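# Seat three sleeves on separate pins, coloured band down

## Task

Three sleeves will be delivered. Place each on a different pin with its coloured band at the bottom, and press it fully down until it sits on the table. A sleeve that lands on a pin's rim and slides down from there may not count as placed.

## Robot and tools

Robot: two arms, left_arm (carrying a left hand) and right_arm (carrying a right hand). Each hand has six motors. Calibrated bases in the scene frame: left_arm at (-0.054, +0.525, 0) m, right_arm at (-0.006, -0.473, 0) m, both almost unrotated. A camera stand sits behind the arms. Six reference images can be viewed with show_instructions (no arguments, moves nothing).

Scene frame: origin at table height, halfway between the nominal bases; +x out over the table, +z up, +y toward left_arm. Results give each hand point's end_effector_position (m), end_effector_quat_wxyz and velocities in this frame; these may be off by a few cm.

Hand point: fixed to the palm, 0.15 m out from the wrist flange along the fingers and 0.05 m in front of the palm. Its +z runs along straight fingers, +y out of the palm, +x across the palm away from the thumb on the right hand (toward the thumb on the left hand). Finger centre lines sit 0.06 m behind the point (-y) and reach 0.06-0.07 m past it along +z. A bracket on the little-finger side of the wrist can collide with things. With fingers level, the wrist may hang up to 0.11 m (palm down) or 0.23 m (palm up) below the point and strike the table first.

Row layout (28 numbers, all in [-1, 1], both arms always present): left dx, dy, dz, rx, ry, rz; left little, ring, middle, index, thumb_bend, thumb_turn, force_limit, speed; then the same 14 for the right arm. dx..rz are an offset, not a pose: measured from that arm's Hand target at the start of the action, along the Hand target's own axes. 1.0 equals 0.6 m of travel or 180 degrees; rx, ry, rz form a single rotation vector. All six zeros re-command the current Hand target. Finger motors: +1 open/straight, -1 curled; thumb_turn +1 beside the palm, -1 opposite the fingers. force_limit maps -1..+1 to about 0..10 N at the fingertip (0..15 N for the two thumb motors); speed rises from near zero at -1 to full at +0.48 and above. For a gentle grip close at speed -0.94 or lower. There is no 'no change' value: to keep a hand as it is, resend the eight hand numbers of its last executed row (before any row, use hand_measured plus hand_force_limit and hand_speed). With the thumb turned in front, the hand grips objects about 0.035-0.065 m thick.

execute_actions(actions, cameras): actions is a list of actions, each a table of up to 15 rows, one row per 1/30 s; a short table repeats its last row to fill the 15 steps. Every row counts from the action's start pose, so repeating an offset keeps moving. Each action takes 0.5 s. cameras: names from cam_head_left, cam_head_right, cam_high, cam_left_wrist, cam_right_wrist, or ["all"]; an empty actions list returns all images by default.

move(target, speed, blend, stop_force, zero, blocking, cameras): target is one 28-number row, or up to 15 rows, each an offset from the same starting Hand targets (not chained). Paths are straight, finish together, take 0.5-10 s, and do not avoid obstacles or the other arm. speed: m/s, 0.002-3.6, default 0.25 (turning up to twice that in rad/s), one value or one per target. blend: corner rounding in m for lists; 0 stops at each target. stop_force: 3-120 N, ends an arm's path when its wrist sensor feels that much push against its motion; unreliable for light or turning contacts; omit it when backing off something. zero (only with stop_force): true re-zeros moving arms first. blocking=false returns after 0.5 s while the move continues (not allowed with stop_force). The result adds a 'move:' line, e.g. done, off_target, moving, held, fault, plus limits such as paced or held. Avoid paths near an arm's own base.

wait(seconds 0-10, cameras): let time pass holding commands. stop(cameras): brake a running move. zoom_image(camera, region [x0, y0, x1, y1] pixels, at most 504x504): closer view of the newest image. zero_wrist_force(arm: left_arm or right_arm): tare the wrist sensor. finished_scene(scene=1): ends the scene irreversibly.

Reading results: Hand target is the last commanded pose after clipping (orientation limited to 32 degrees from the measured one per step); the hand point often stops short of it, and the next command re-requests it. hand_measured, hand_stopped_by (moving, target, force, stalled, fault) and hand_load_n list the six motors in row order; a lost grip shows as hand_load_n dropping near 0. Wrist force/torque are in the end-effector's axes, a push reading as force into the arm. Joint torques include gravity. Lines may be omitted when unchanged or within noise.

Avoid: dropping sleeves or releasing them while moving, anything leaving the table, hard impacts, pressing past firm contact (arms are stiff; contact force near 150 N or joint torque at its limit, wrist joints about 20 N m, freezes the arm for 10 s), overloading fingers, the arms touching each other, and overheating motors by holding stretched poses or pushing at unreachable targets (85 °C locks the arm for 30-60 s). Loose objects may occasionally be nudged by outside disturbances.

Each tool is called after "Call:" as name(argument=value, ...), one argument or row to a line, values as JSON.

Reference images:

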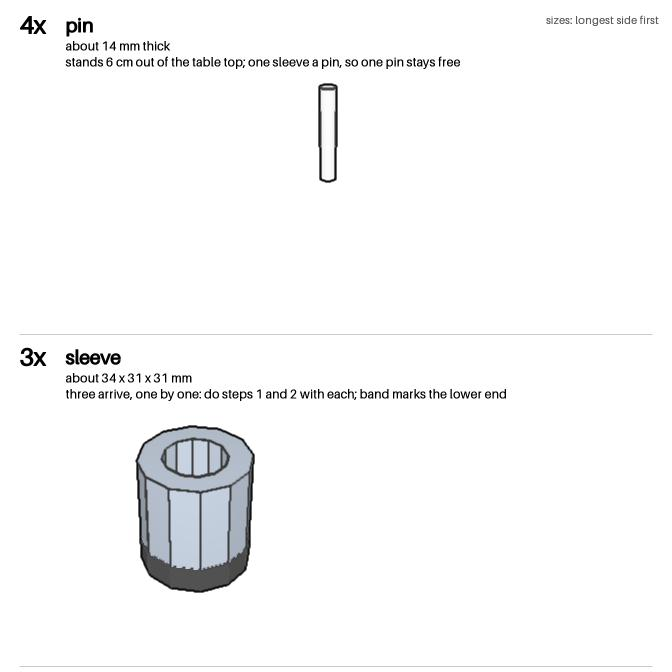

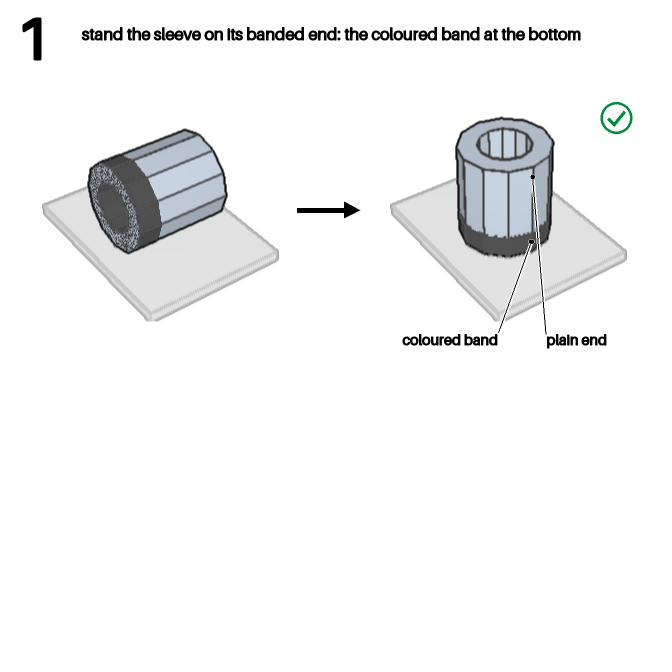

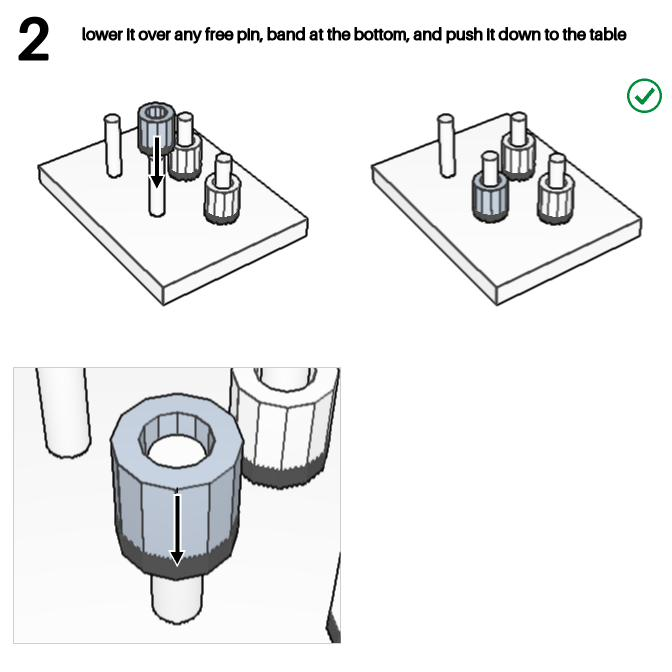

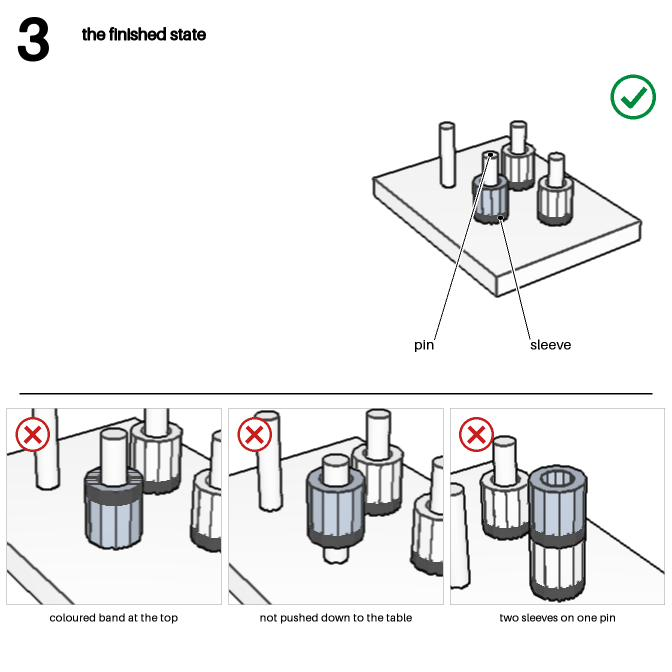

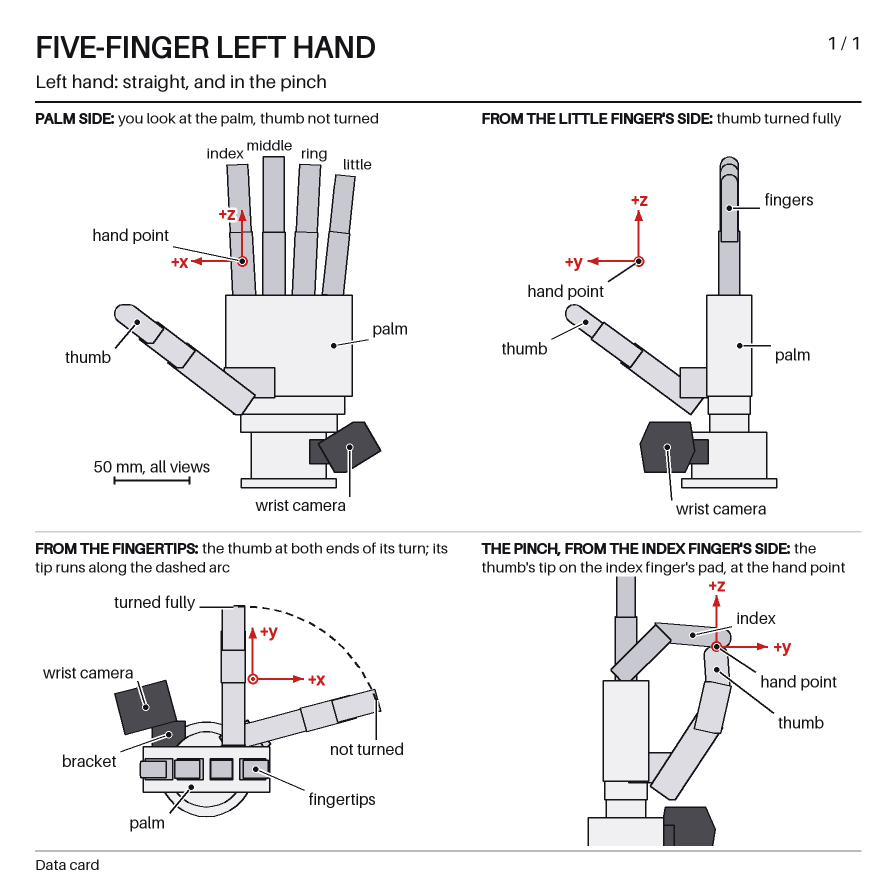

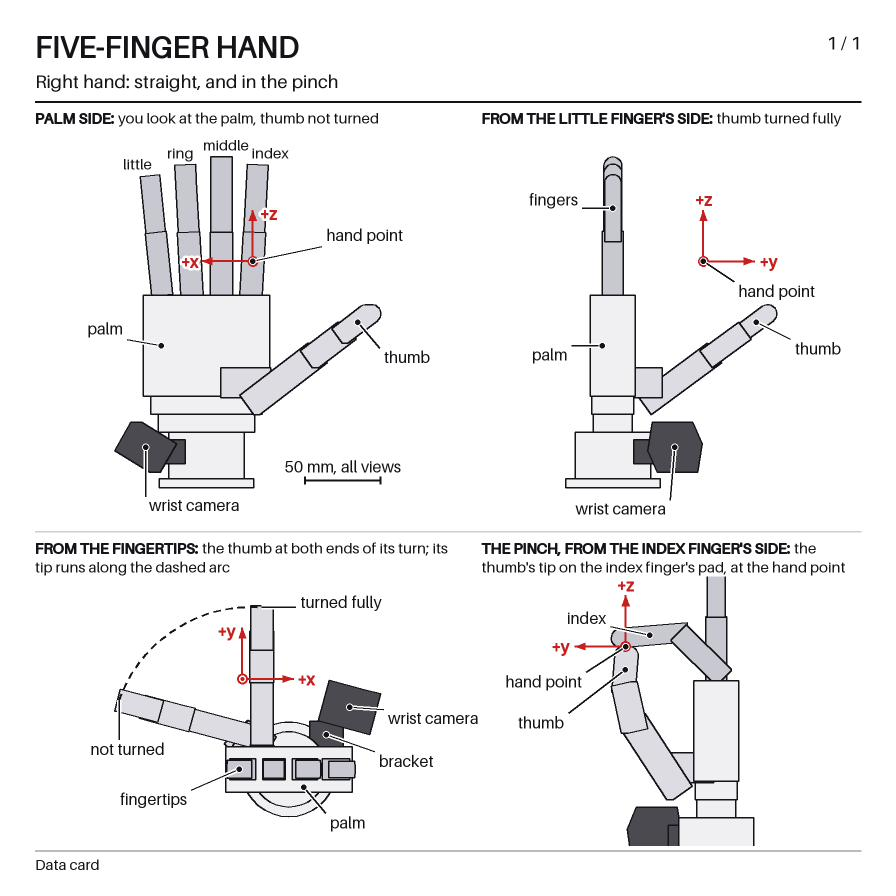

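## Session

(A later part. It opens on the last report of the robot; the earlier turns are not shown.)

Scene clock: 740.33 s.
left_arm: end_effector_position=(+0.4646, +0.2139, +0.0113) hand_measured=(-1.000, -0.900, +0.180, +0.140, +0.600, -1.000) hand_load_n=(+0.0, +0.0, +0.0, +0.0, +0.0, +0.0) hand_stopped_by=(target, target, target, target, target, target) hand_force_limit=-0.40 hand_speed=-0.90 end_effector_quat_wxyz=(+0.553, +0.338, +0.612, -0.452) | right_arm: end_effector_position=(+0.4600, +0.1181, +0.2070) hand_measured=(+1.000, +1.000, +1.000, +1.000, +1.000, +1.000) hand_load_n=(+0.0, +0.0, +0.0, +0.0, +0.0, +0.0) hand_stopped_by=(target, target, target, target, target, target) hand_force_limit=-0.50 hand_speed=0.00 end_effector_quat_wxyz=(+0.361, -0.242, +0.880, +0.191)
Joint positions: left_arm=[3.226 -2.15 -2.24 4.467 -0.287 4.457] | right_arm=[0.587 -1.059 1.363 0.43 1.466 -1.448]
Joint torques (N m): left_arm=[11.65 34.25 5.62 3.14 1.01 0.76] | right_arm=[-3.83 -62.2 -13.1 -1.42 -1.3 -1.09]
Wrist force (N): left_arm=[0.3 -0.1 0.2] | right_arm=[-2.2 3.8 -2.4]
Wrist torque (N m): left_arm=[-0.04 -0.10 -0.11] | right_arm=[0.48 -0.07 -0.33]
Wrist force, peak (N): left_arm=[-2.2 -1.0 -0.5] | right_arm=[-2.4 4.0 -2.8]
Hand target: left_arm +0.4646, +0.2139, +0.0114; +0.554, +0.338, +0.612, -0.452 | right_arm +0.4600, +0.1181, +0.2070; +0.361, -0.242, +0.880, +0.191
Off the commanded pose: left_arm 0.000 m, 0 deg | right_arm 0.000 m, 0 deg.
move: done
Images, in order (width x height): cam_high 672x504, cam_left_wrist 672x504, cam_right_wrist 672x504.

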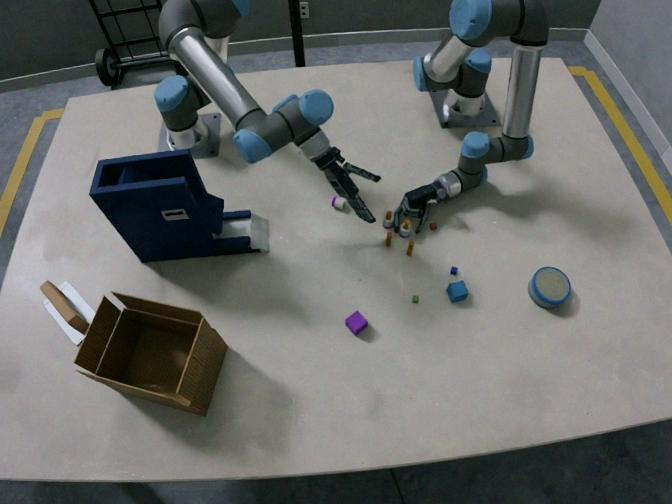

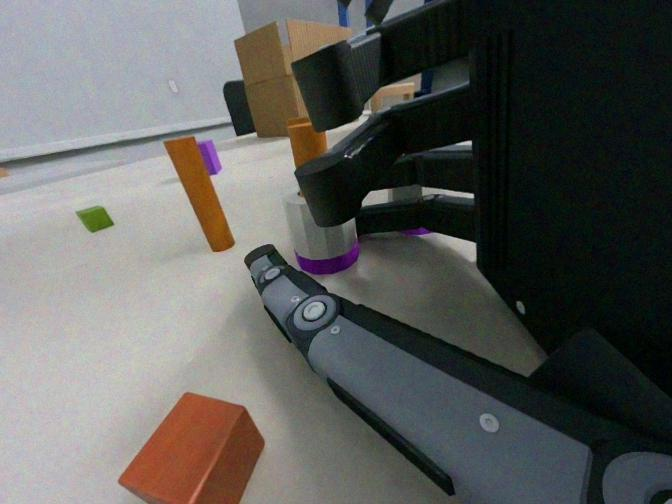

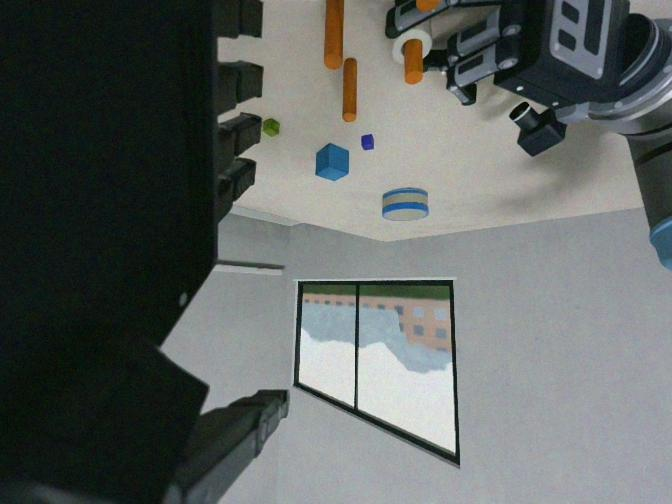

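Call:
move(
  target=[
    [-0.05,-0.009,0.0012,0,0,0,-1,-0.9,0.18,0.14,0.6,-1,-0.4,-0.9,0,0,0,0,0,0,1,1,1,1,1,1,-0.5,0.0],
    [-0.21,-0.0378,0.0049,0,0,0,-1,-0.9,0.18,0.14,0.6,-1,-0.4,-0.9,0,0,0,0,0,0,1,1,1,1,1,1,-0.5,0.0],
  ],
  speed=[0.03,0.12],
  cameras=["all"],
)

Call:
zoom_image(
  camera="cam_right_wrist",
  region=[330, 0, 530, 160],
)

Call:
zoom_image(
  camera="cam_high",
  region=[320, 180, 440, 280],
)

Scene clock: 746.70 s.
left_arm: end_effector_position=(+0.4649, +0.2138, +0.1394) hand_measured=(-1.000, -0.900, +0.180, +0.140, +0.600, -1.000) hand_load_n=(+0.0, +0.0, +0.0, +0.0, +0.0, +0.0) hand_stopped_by=(target, target, target, target, target, target) hand_force_limit=-0.40 hand_speed=-0.90 end_effector_quat_wxyz=(+0.553, +0.338, +0.612, -0.452) | right_arm: end_effector_position=(+0.4600, +0.1181, +0.2070) hand_measured=(+1.000, +1.000, +1.000, +1.000, +1.000, +1.000) hand_load_n=(+0.0, +0.0, +0.0, +0.0, +0.0, +0.0) hand_stopped_by=(target, target, target, target, target, target) hand_force_limit=-0.50 hand_speed=0.00 end_effector_quat_wxyz=(+0.361, -0.242, +0.880, +0.191)
Joint positions: left_arm=[3.226 -1.82 -2.193 4.09 -0.287 4.458] | right_arm=[0.587 -1.059 1.363 0.43 1.466 -1.448]
Joint torques (N m): left_arm=[-4.06 40.69 7.82 3.64 0.73 -1.02] | right_arm=[-4.01 -62.2 -13.38 -1.28 -1.31 -1.06]
Wrist force (N): left_arm=[0.4 0.1 0.3] | right_arm=[-2.4 3.9 -2.5]
Wrist torque (N m): left_arm=[-0.03 -0.10 -0.13] | right_arm=[0.50 -0.04 -0.33]
Wrist force, peak (N): left_arm=[1.6 0.2 -0.2] | right_arm=[-2.4 4.1 -2.7]
Hand target: left_arm +0.4649, +0.2138, +0.1394; +0.554, +0.338, +0.612, -0.452 | right_arm +0.4600, +0.1181, +0.2070; +0.361, -0.242, +0.880, +0.191
Off the commanded pose: left_arm 0.000 m, 0 deg | right_arm 0.000 m, 0 deg.
move: done

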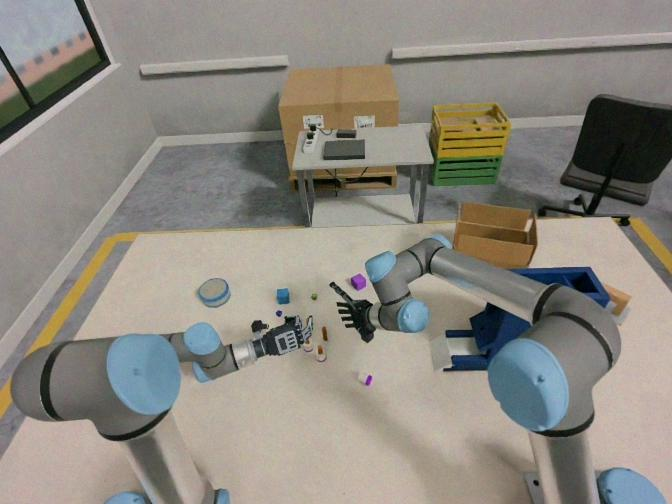

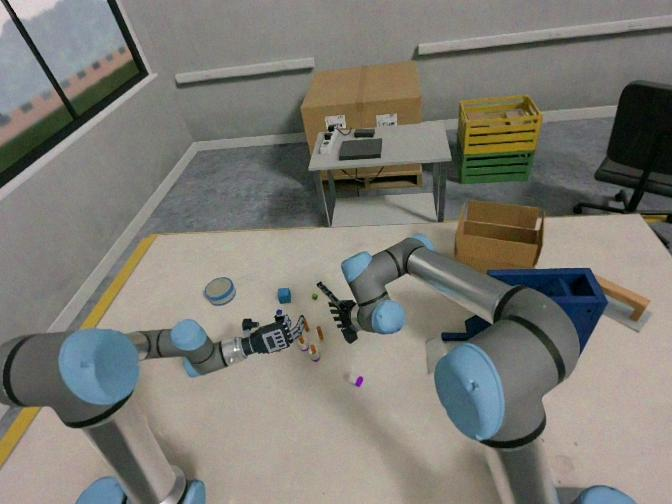

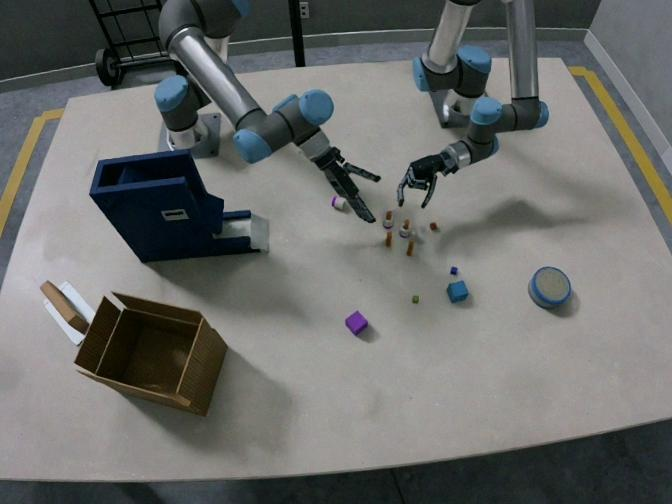

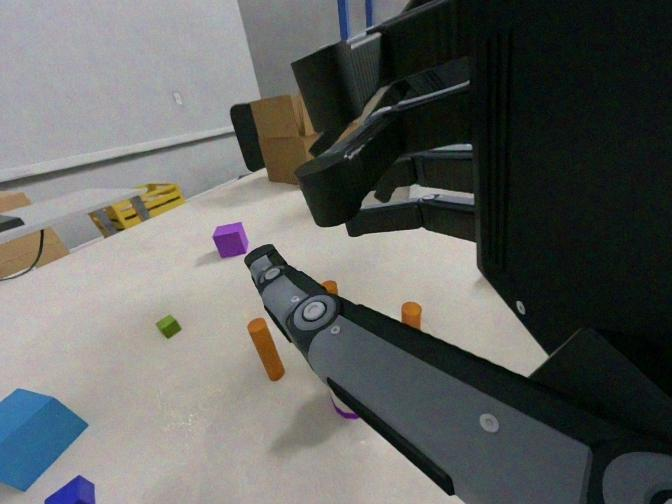

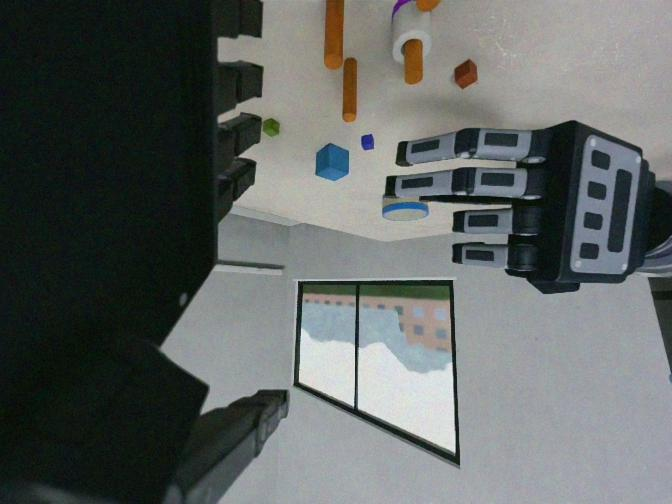

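Scaled by 2.520 from the camera's 672x504 image, which has a finer 960x720 frame.

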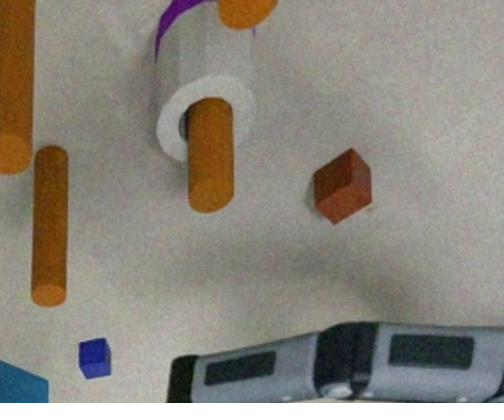

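Scaled by 4.200 from the camera's 672x504 image, which has a finer 960x720 frame.

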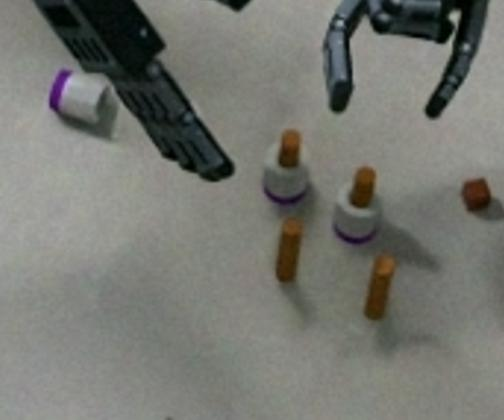

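Call:
move(
  target=[
    [0,0,0,0,0,0,-1,-0.9,0.18,0.14,0.6,-1,-0.4,-0.9,0.2055,-0.1228,-0.5047,0,0,0,1,1,1,1,1,1,-0.5,0.0],
    [-0.2132,-0.0384,0.0049,0,0,0,-1,-0.9,0.18,0.14,0.6,-1,-0.4,-0.9,0.2055,-0.1228,-0.5047,0,0,0,1,1,1,1,1,1,-0.5,0.0],
    [-0.1653,-0.2973,0.1043,-0.2714,-0.0359,-0.5131,-1,-0.9,0.5,0.45,0.45,-1,-0.5,-0.3,0.2055,-0.1228,-0.5047,0,0,0,1,1,1,1,1,1,-0.5,0.0],
  ],
  speed=[0.3,0.2,0.35],
  blend=[0.02,0.02,0],
  cameras=["all"],
)

Scene clock: 794.80 s.
left_arm: end_effector_position=(+0.3406, +0.0998, +0.2703) hand_measured=(-1.000, -0.900, +0.500, +0.450, +0.450, -1.000) hand_load_n=(+0.0, +0.0, +0.0, +0.0, +0.0, +0.0) hand_stopped_by=(target, target, target, target, target, target) hand_force_limit=-0.50 hand_speed=-0.30 end_effector_quat_wxyz=(+0.177, -0.447, +0.750, -0.453) | right_arm: end_effector_position=(+0.2602, -0.1317, +0.3073) hand_measured=(+1.000, +1.000, +1.000, +1.000, +1.000, +1.000) hand_load_n=(+0.0, +0.0, +0.0, +0.0, +0.0, +0.0) hand_stopped_by=(target, target, target, target, target, target) hand_force_limit=-0.50 hand_speed=0.00 end_effector_quat_wxyz=(+0.361, -0.242, +0.880, +0.191)
Joint positions: left_arm=[2.682 -1.65 -1.629 2.715 -1.392 3.088] | right_arm=[0.119 -1.93 2.06 0.698 1.13 -1.789]
Joint torques (N m): left_arm=[11.75 40.84 16.67 -2.51 1.47 -0.77] | right_arm=[-7.13 -20.25 -33.51 3.81 -2.17 -1.08]
Wrist force (N): left_arm=[-0.2 0.3 0.1] | right_arm=[-1.8 3.3 -2.6]
Wrist torque (N m): left_arm=[0.03 -0.02 -0.07] | right_arm=[0.39 -0.13 -0.15]
Wrist force, peak (N): left_arm=[1.8 0.4 0.4] | right_arm=[-1.2 3.3 -4.4]
Hand target: left_arm +0.3406, +0.0998, +0.2703; +0.177, -0.447, +0.750, -0.453 | right_arm +0.2602, -0.1317, +0.3073; +0.361, -0.242, +0.880, +0.191
Off the commanded pose: left_arm 0.000 m, 0 deg | right_arm 0.000 m, 0 deg.
move: done

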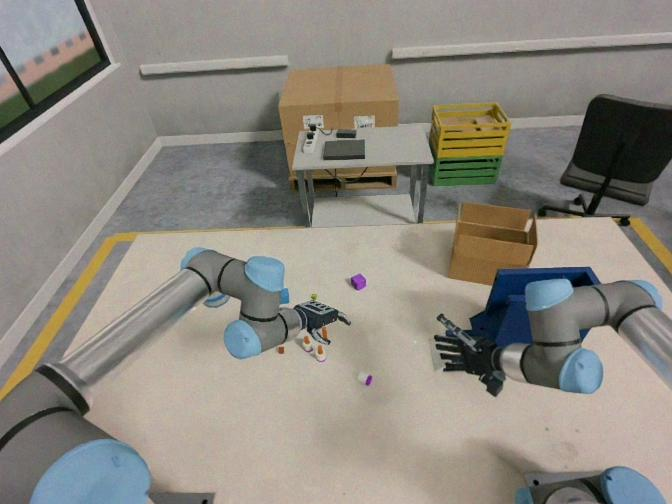

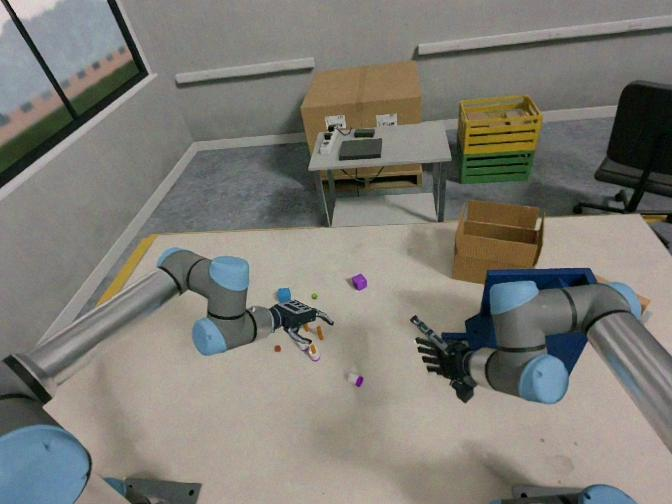

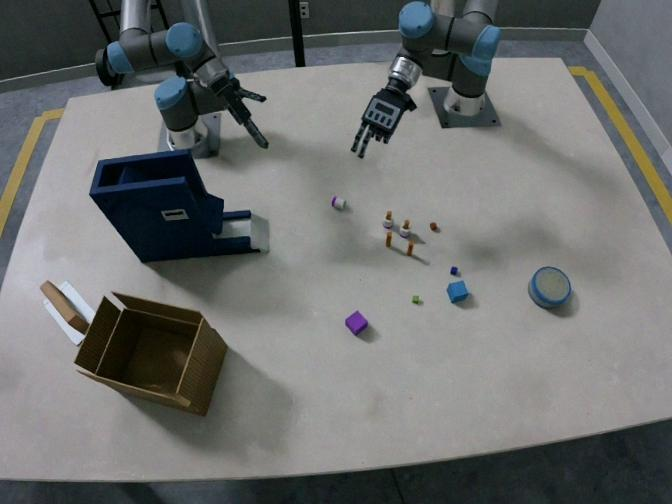

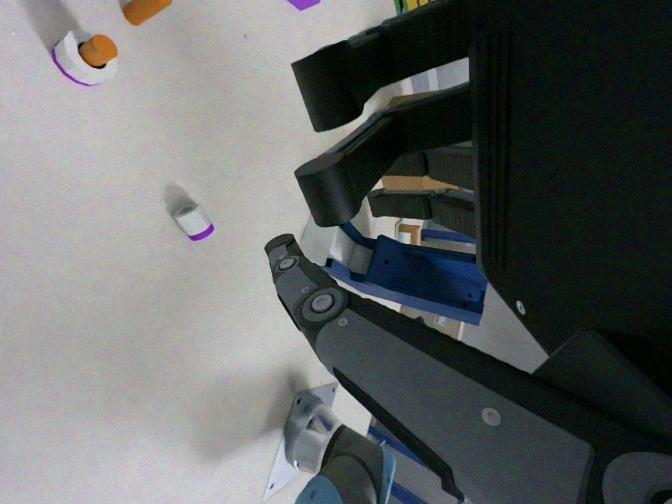

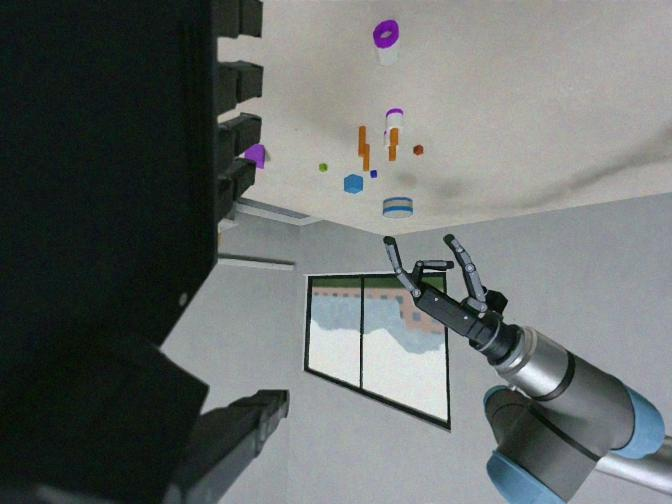

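Call:
move(
  target=[0.0637,0.1885,0.1927,0,0,0,-1,-0.9,0.5,0.45,0.45,-1,-0.5,-0.3,0,0,0,0,0,0,1,1,1,1,1,1,-0.5,0.0],
  speed=0.2,
  cameras=["all"],
)

Call:
zoom_image(
  camera="cam_left_wrist",
  region=[142, 40, 462, 280],
)

Call:
zoom_image(
  camera="cam_high",
  region=[280, 120, 400, 240],
)

Call:
zoom_image(
  camera="cam_right_wrist",
  region=[330, 0, 530, 160],
)

Call:
zoom_image(
  camera="cam_head_left",
  region=[290, 310, 410, 400],
)

Scene clock: 800.40 s.
left_arm: end_effector_position=(+0.3399, +0.0290, +0.1200) hand_measured=(-1.000, -0.900, +0.500, +0.450, +0.450, -1.000) hand_load_n=(+0.0, +0.0, +0.0, +0.0, +0.0, +0.0) hand_stopped_by=(target, target, target, target, target, target) hand_force_limit=-0.50 hand_speed=-0.30 end_effector_quat_wxyz=(+0.177, -0.447, +0.750, -0.453) | right_arm: end_effector_position=(+0.2602, -0.1317, +0.3073) hand_measured=(+1.000, +1.000, +1.000, +1.000, +1.000, +1.000) hand_load_n=(+0.5, +0.0, +0.0, +0.0, +0.0, +0.0) hand_stopped_by=(target, target, target, target, target, target) hand_force_limit=-0.50 hand_speed=0.00 end_effector_quat_wxyz=(+0.361, -0.242, +0.880, +0.191)
Joint positions: left_arm=[2.526 -1.884 -1.746 3.076 -1.523 3.006] | right_arm=[0.119 -1.93 2.06 0.698 1.13 -1.789]
Joint torques (N m): left_arm=[9.49 36.15 31.03 0.57 1.14 0.63] | right_arm=[-6.87 -19.54 -33.35 3.78 -2.21 -0.98]
Wrist force (N): left_arm=[0.0 0.6 -0.1] | right_arm=[-1.9 3.4 -2.3]
Wrist torque (N m): left_arm=[0.07 -0.05 -0.06] | right_arm=[0.40 -0.13 -0.14]
Wrist force, peak (N): left_arm=[0.5 2.1 1.1] | right_arm=[-1.9 3.6 -2.8]
Hand target: left_arm +0.3400, +0.0290, +0.1199; +0.177, -0.447, +0.750, -0.453 | right_arm +0.2602, -0.1317, +0.3073; +0.361, -0.242, +0.880, +0.191
Off the commanded pose: left_arm 0.000 m, 0 deg | right_arm 0.000 m, 0 deg.
move: done

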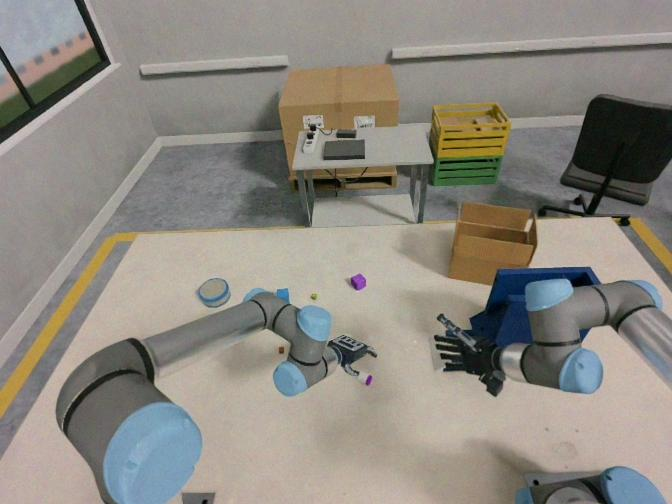

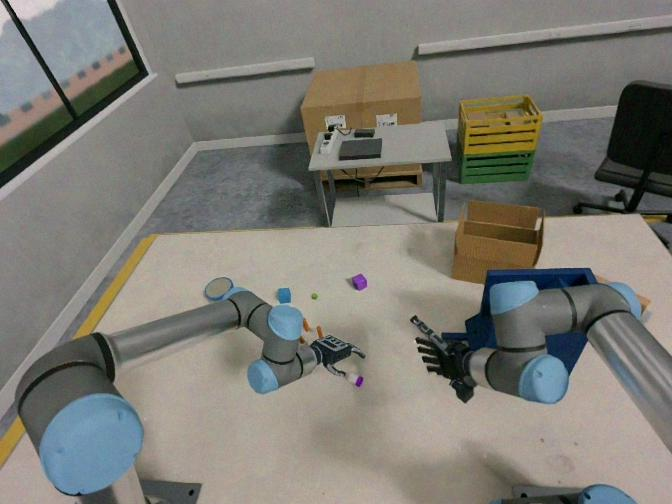

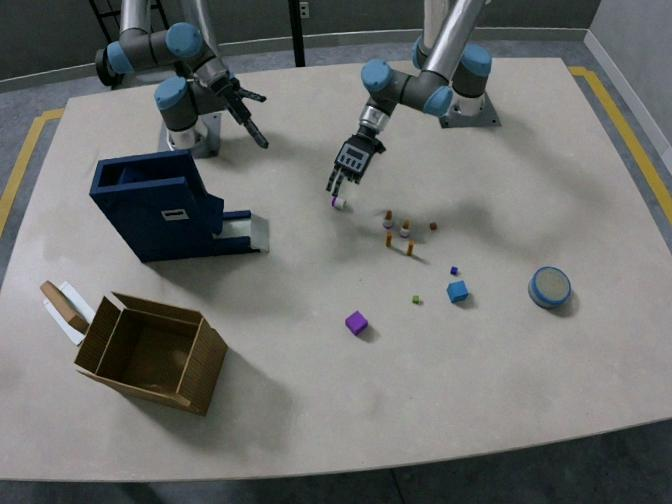

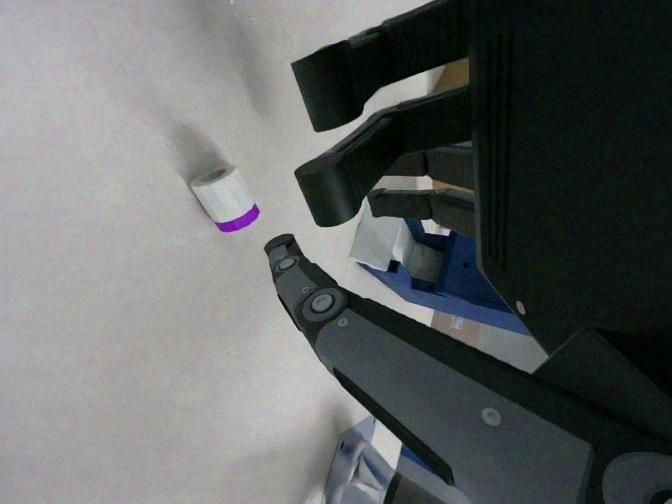

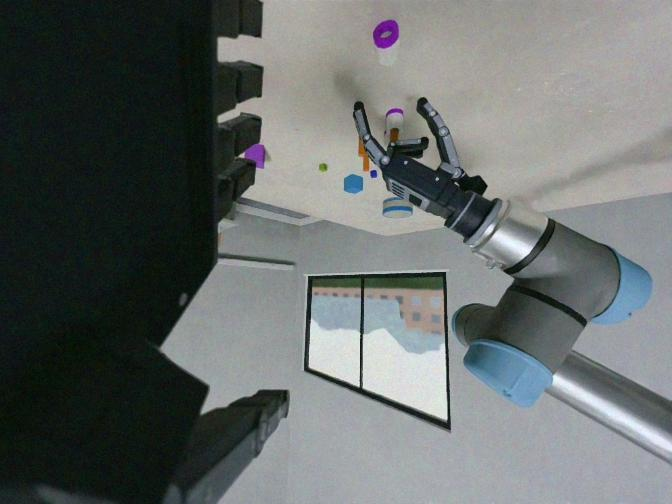

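Scaled by 1.575 from the camera's 672x504 image, which has a finer 960x720 frame.

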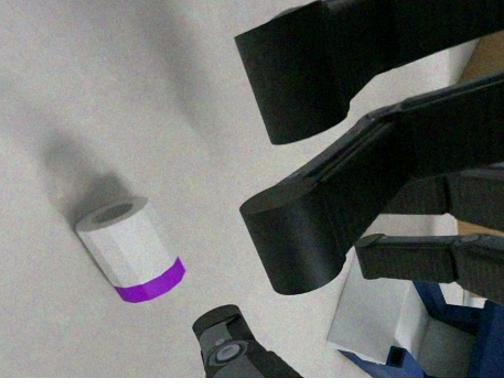

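Scaled by 4.200 from the camera's 672x504 image, which has a finer 960x720 frame.

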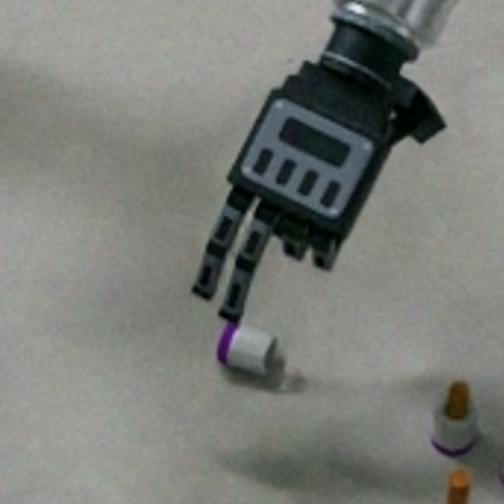

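Scaled by 2.520 from the camera's 672x504 image, which has a finer 960x720 frame.

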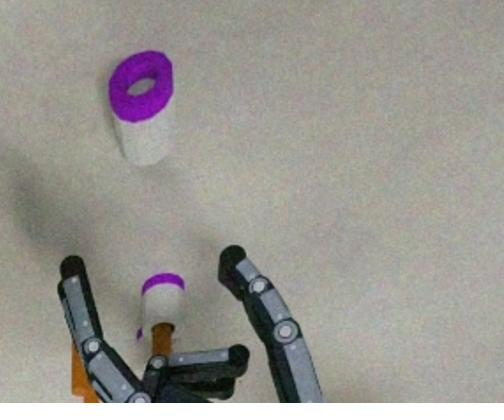

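Scaled by 4.200 from the camera's 672x504 image, which has a finer 960x720 frame.

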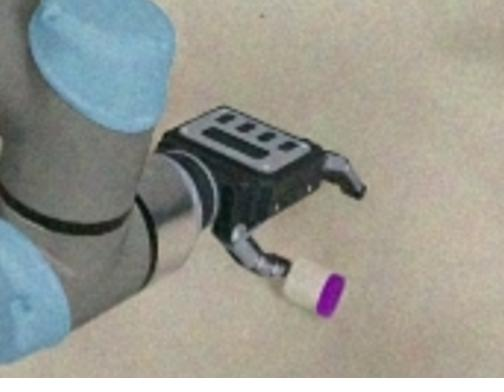

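Call:
move(
  target=[-0.02,0.1192,0.0785,0.0031,-0.0187,-0.0117,-1,-0.9,0.5,0.45,0.45,-1,-0.5,-0.3,0,0,0,0,0,0,1,1,1,1,1,1,-0.5,0.0],
  speed=0.06,
  stop_force=8,
  cameras=["cam_high","cam_left_wrist","cam_right_wrist"],
)

Call:
zoom_image(
  camera="cam_left_wrist",
  region=[142, 40, 462, 280],
)

Call:
zoom_image(
  camera="cam_right_wrist",
  region=[330, 0, 530, 160],
)

Scene clock: 814.60 s.
left_arm: end_effector_position=(+0.3415, +0.0279, +0.0335) hand_measured=(-1.000, -0.900, +0.500, +0.450, +0.450, -1.000) hand_load_n=(+0.0, +0.0, +0.0, +0.0, +0.0, +0.0) hand_stopped_by=(target, target, target, target, target, target) hand_force_limit=-0.50 hand_speed=-0.30 end_effector_quat_wxyz=(+0.193, -0.473, +0.734, -0.447) | right_arm: end_effector_position=(+0.2602, -0.1317, +0.3073) hand_measured=(+1.000, +1.000, +1.000, +1.000, +1.000, +1.000) hand_load_n=(+0.0, +0.0, +0.0, +0.0, +0.0, +0.5) hand_stopped_by=(target, target, target, target, target, target) hand_force_limit=-0.50 hand_speed=0.00 end_effector_quat_wxyz=(+0.361, -0.242, +0.880, +0.191)
Joint positions: left_arm=[2.496 -2.007 -1.831 3.284 -1.609 2.953] | right_arm=[0.119 -1.93 2.06 0.698 1.13 -1.789]
Joint torques (N m): left_arm=[11.42 53.71 28.81 -1.01 1.39 0.87] | right_arm=[-7.56 -20.29 -33.06 3.74 -2.16 -1.08]
Wrist force (N): left_arm=[-0.4 0.8 0.1] | right_arm=[-2.3 3.4 -2.5]
Wrist torque (N m): left_arm=[0.11 0.01 -0.09] | right_arm=[0.41 -0.07 -0.16]
Wrist force, peak (N): left_arm=[-0.4 1.4 0.6] | right_arm=[-2.1 3.6 -2.8]
Hand target: left_arm +0.3415, +0.0279, +0.0335; +0.193, -0.473, +0.734, -0.447 | right_arm +0.2602, -0.1317, +0.3073; +0.361, -0.242, +0.880, +0.191
Off the commanded pose: left_arm 0.000 m, 0 deg | right_arm 0.000 m, 0 deg.
move: done
Images, in order (width x height): cam_high 672x504, cam_left_wrist 672x504, cam_right_wrist 672x504.

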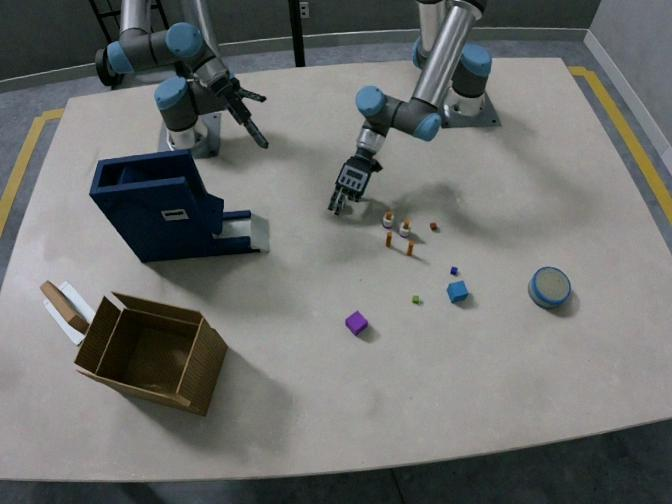

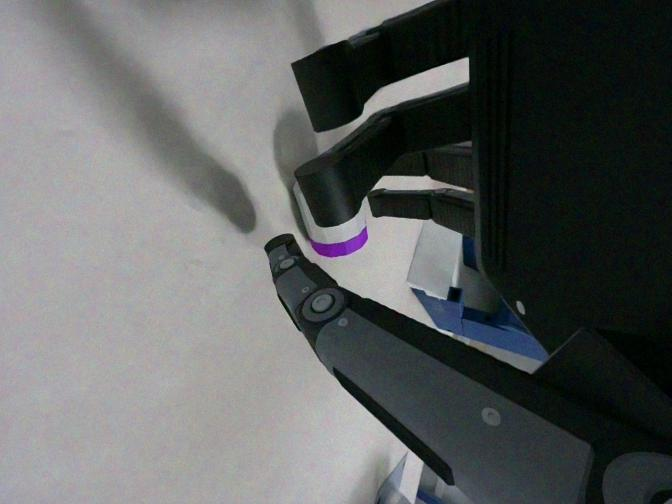

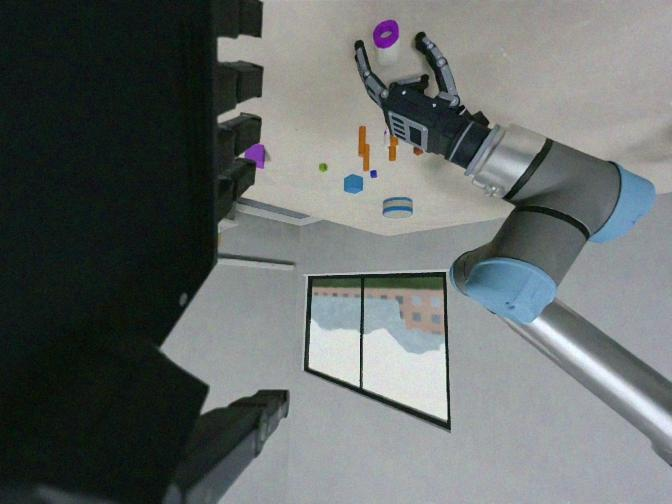

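Scaled by 1.575 from the camera's 672x504 image, which has a finer 960x720 frame.

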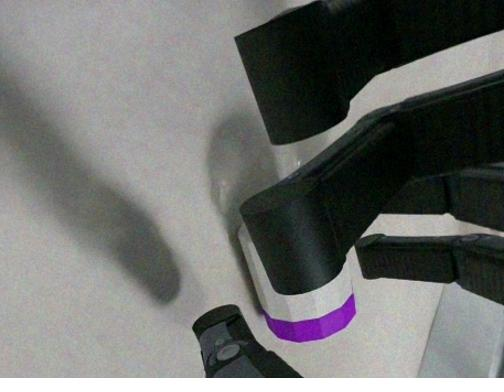

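Scaled by 2.520 from the camera's 672x504 image, which has a finer 960x720 frame.

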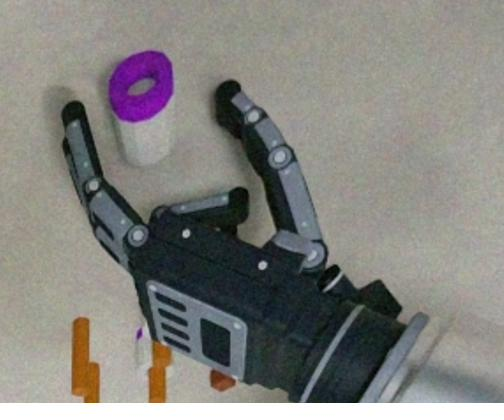

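Call:
move(
  target=[-0.0055,0,0,0,0,0,-1,-0.9,0.5,0.45,0.45,-1,-0.5,-0.3,0,0,0,0,0,0,1,1,1,1,1,1,-0.5,0.0],
  speed=0.03,
)

Call:
move(
  target=[0,0,0,0,0,0,-1,-0.9,-0.1,-0.1,0.0,-1,-0.6,-0.93,0,0,0,0,0,0,1,1,1,1,1,1,-0.5,0.0],
  speed=0.03,
  cameras=["cam_left_wrist","cam_right_wrist"],
)

Call:
zoom_image(
  camera="cam_left_wrist",
  region=[142, 40, 462, 280],
)

Call:
zoom_image(
  camera="cam_right_wrist",
  region=[330, 0, 530, 160],
)

Scene clock: 821.70 s.
left_arm: end_effector_position=(+0.3431, +0.0308, +0.0330) hand_measured=(-1.000, -0.900, +0.500, +0.450, +0.450, -1.000) hand_load_n=(+0.0, +0.0, +0.0, +0.0, +0.0, +0.0) hand_stopped_by=(target, target, target, target, target, target) hand_force_limit=-0.50 hand_speed=-0.30 end_effector_quat_wxyz=(+0.193, -0.473, +0.734, -0.447) | right_arm: end_effector_position=(+0.2602, -0.1317, +0.3073) hand_measured=(+1.000, +1.000, +1.000, +1.000, +1.000, +1.000) hand_load_n=(+0.0, +0.0, +0.0, +0.0, +0.0, +0.0) hand_stopped_by=(target, target, target, target, target, target) hand_force_limit=-0.50 hand_speed=0.00 end_effector_quat_wxyz=(+0.361, -0.242, +0.880, +0.191)
Joint positions: left_arm=[2.504 -2.005 -1.836 3.287 -1.602 2.957] | right_arm=[0.119 -1.93 2.06 0.698 1.13 -1.789]
Joint torques (N m): left_arm=[-1.48 50.99 15.47 1.89 0.03 0.17] | right_arm=[-6.63 -20.75 -32.9 3.83 -2.05 -1.07]
Wrist force (N): left_arm=[-0.4 0.6 0.1] | right_arm=[-1.9 3.4 -2.6]
Wrist torque (N m): left_arm=[0.09 0.00 -0.09] | right_arm=[0.42 -0.11 -0.14]
Wrist force, peak (N): left_arm=[-0.4 1.0 0.3] | right_arm=[-2.0 3.6 -2.7]
Hand target: left_arm +0.3431, +0.0308, +0.0330; +0.193, -0.473, +0.734, -0.447 | right_arm +0.2602, -0.1317, +0.3073; +0.361, -0.242, +0.880, +0.191
Off the commanded pose: left_arm 0.000 m, 0 deg | right_arm 0.000 m, 0 deg.
move: done

Scene clock: 823.90 s.
left_arm: end_effector_position=(+0.3431, +0.0308, +0.0330) hand_measured=(-1.000, -0.900, +0.120, +0.090, +0.260, -1.000) hand_load_n=(+0.0, +0.0, +4.0, +2.0, +4.0, +0.5) hand_stopped_by=(target, target, force, force, force, target) hand_force_limit=-0.60 hand_speed=-0.93 end_effector_quat_wxyz=(+0.193, -0.473, +0.734, -0.447) | right_arm: end_effector_position=(+0.2602, -0.1317, +0.3073) hand_measured=(+1.000, +1.000, +1.000, +1.000, +1.000, +1.000) hand_load_n=(+0.0, +0.0, +0.0, +0.0, +0.0, +0.0) hand_stopped_by=(target, target, target, target, target, target) hand_force_limit=-0.50 hand_speed=0.00 end_effector_quat_wxyz=(+0.361, -0.242, +0.880, +0.191)
Joint positions: left_arm=[2.504 -2.005 -1.836 3.287 -1.602 2.957] | right_arm=[0.119 -1.93 2.06 0.698 1.13 -1.789]
Joint torques (N m): left_arm=[-12.52 40.19 28.95 -2.56 -2.19 -0.99] | right_arm=[-7.42 -20.4 -32.92 3.74 -2.17 -1.07]
Wrist force (N): left_arm=[-0.2 0.6 -0.1] | right_arm=[-2.0 3.2 -2.6]
Wrist torque (N m): left_arm=[0.09 -0.02 -0.08] | right_arm=[0.38 -0.10 -0.16]
Wrist force, peak (N): left_arm=[-0.5 1.1 0.2] | right_arm=[-2.0 3.5 -2.8]
Hand target: left_arm +0.3431, +0.0308, +0.0330; +0.193, -0.473, +0.734, -0.447 | right_arm +0.2602, -0.1317, +0.3073; +0.361, -0.242, +0.880, +0.191
Off the commanded pose: left_arm 0.000 m, 0 deg | right_arm 0.000 m, 0 deg.
move: done
Images, in order (width x height): cam_left_wrist 672x504, cam_right_wrist 672x504.

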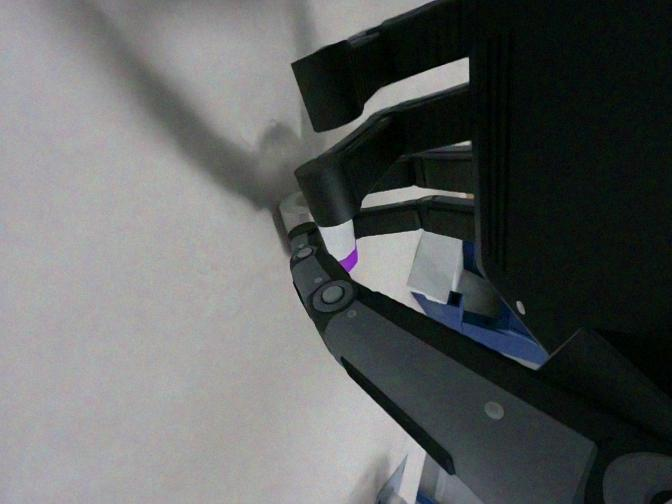

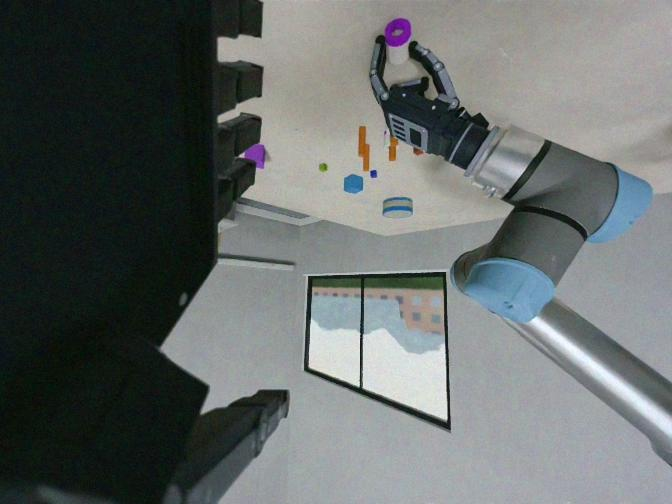

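Scaled by 1.575 from the camera's 672x504 image, which has a finer 960x720 frame.

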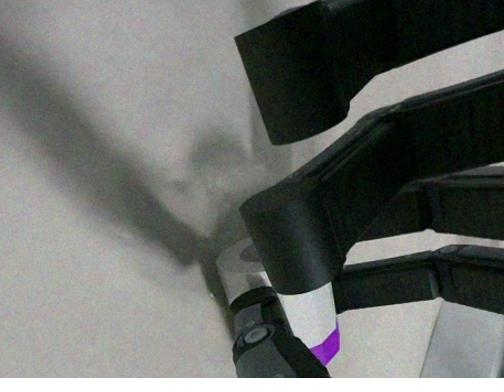

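Scaled by 2.520 from the camera's 672x504 image, which has a finer 960x720 frame.

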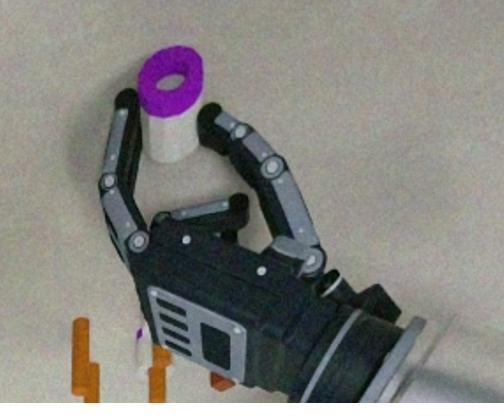

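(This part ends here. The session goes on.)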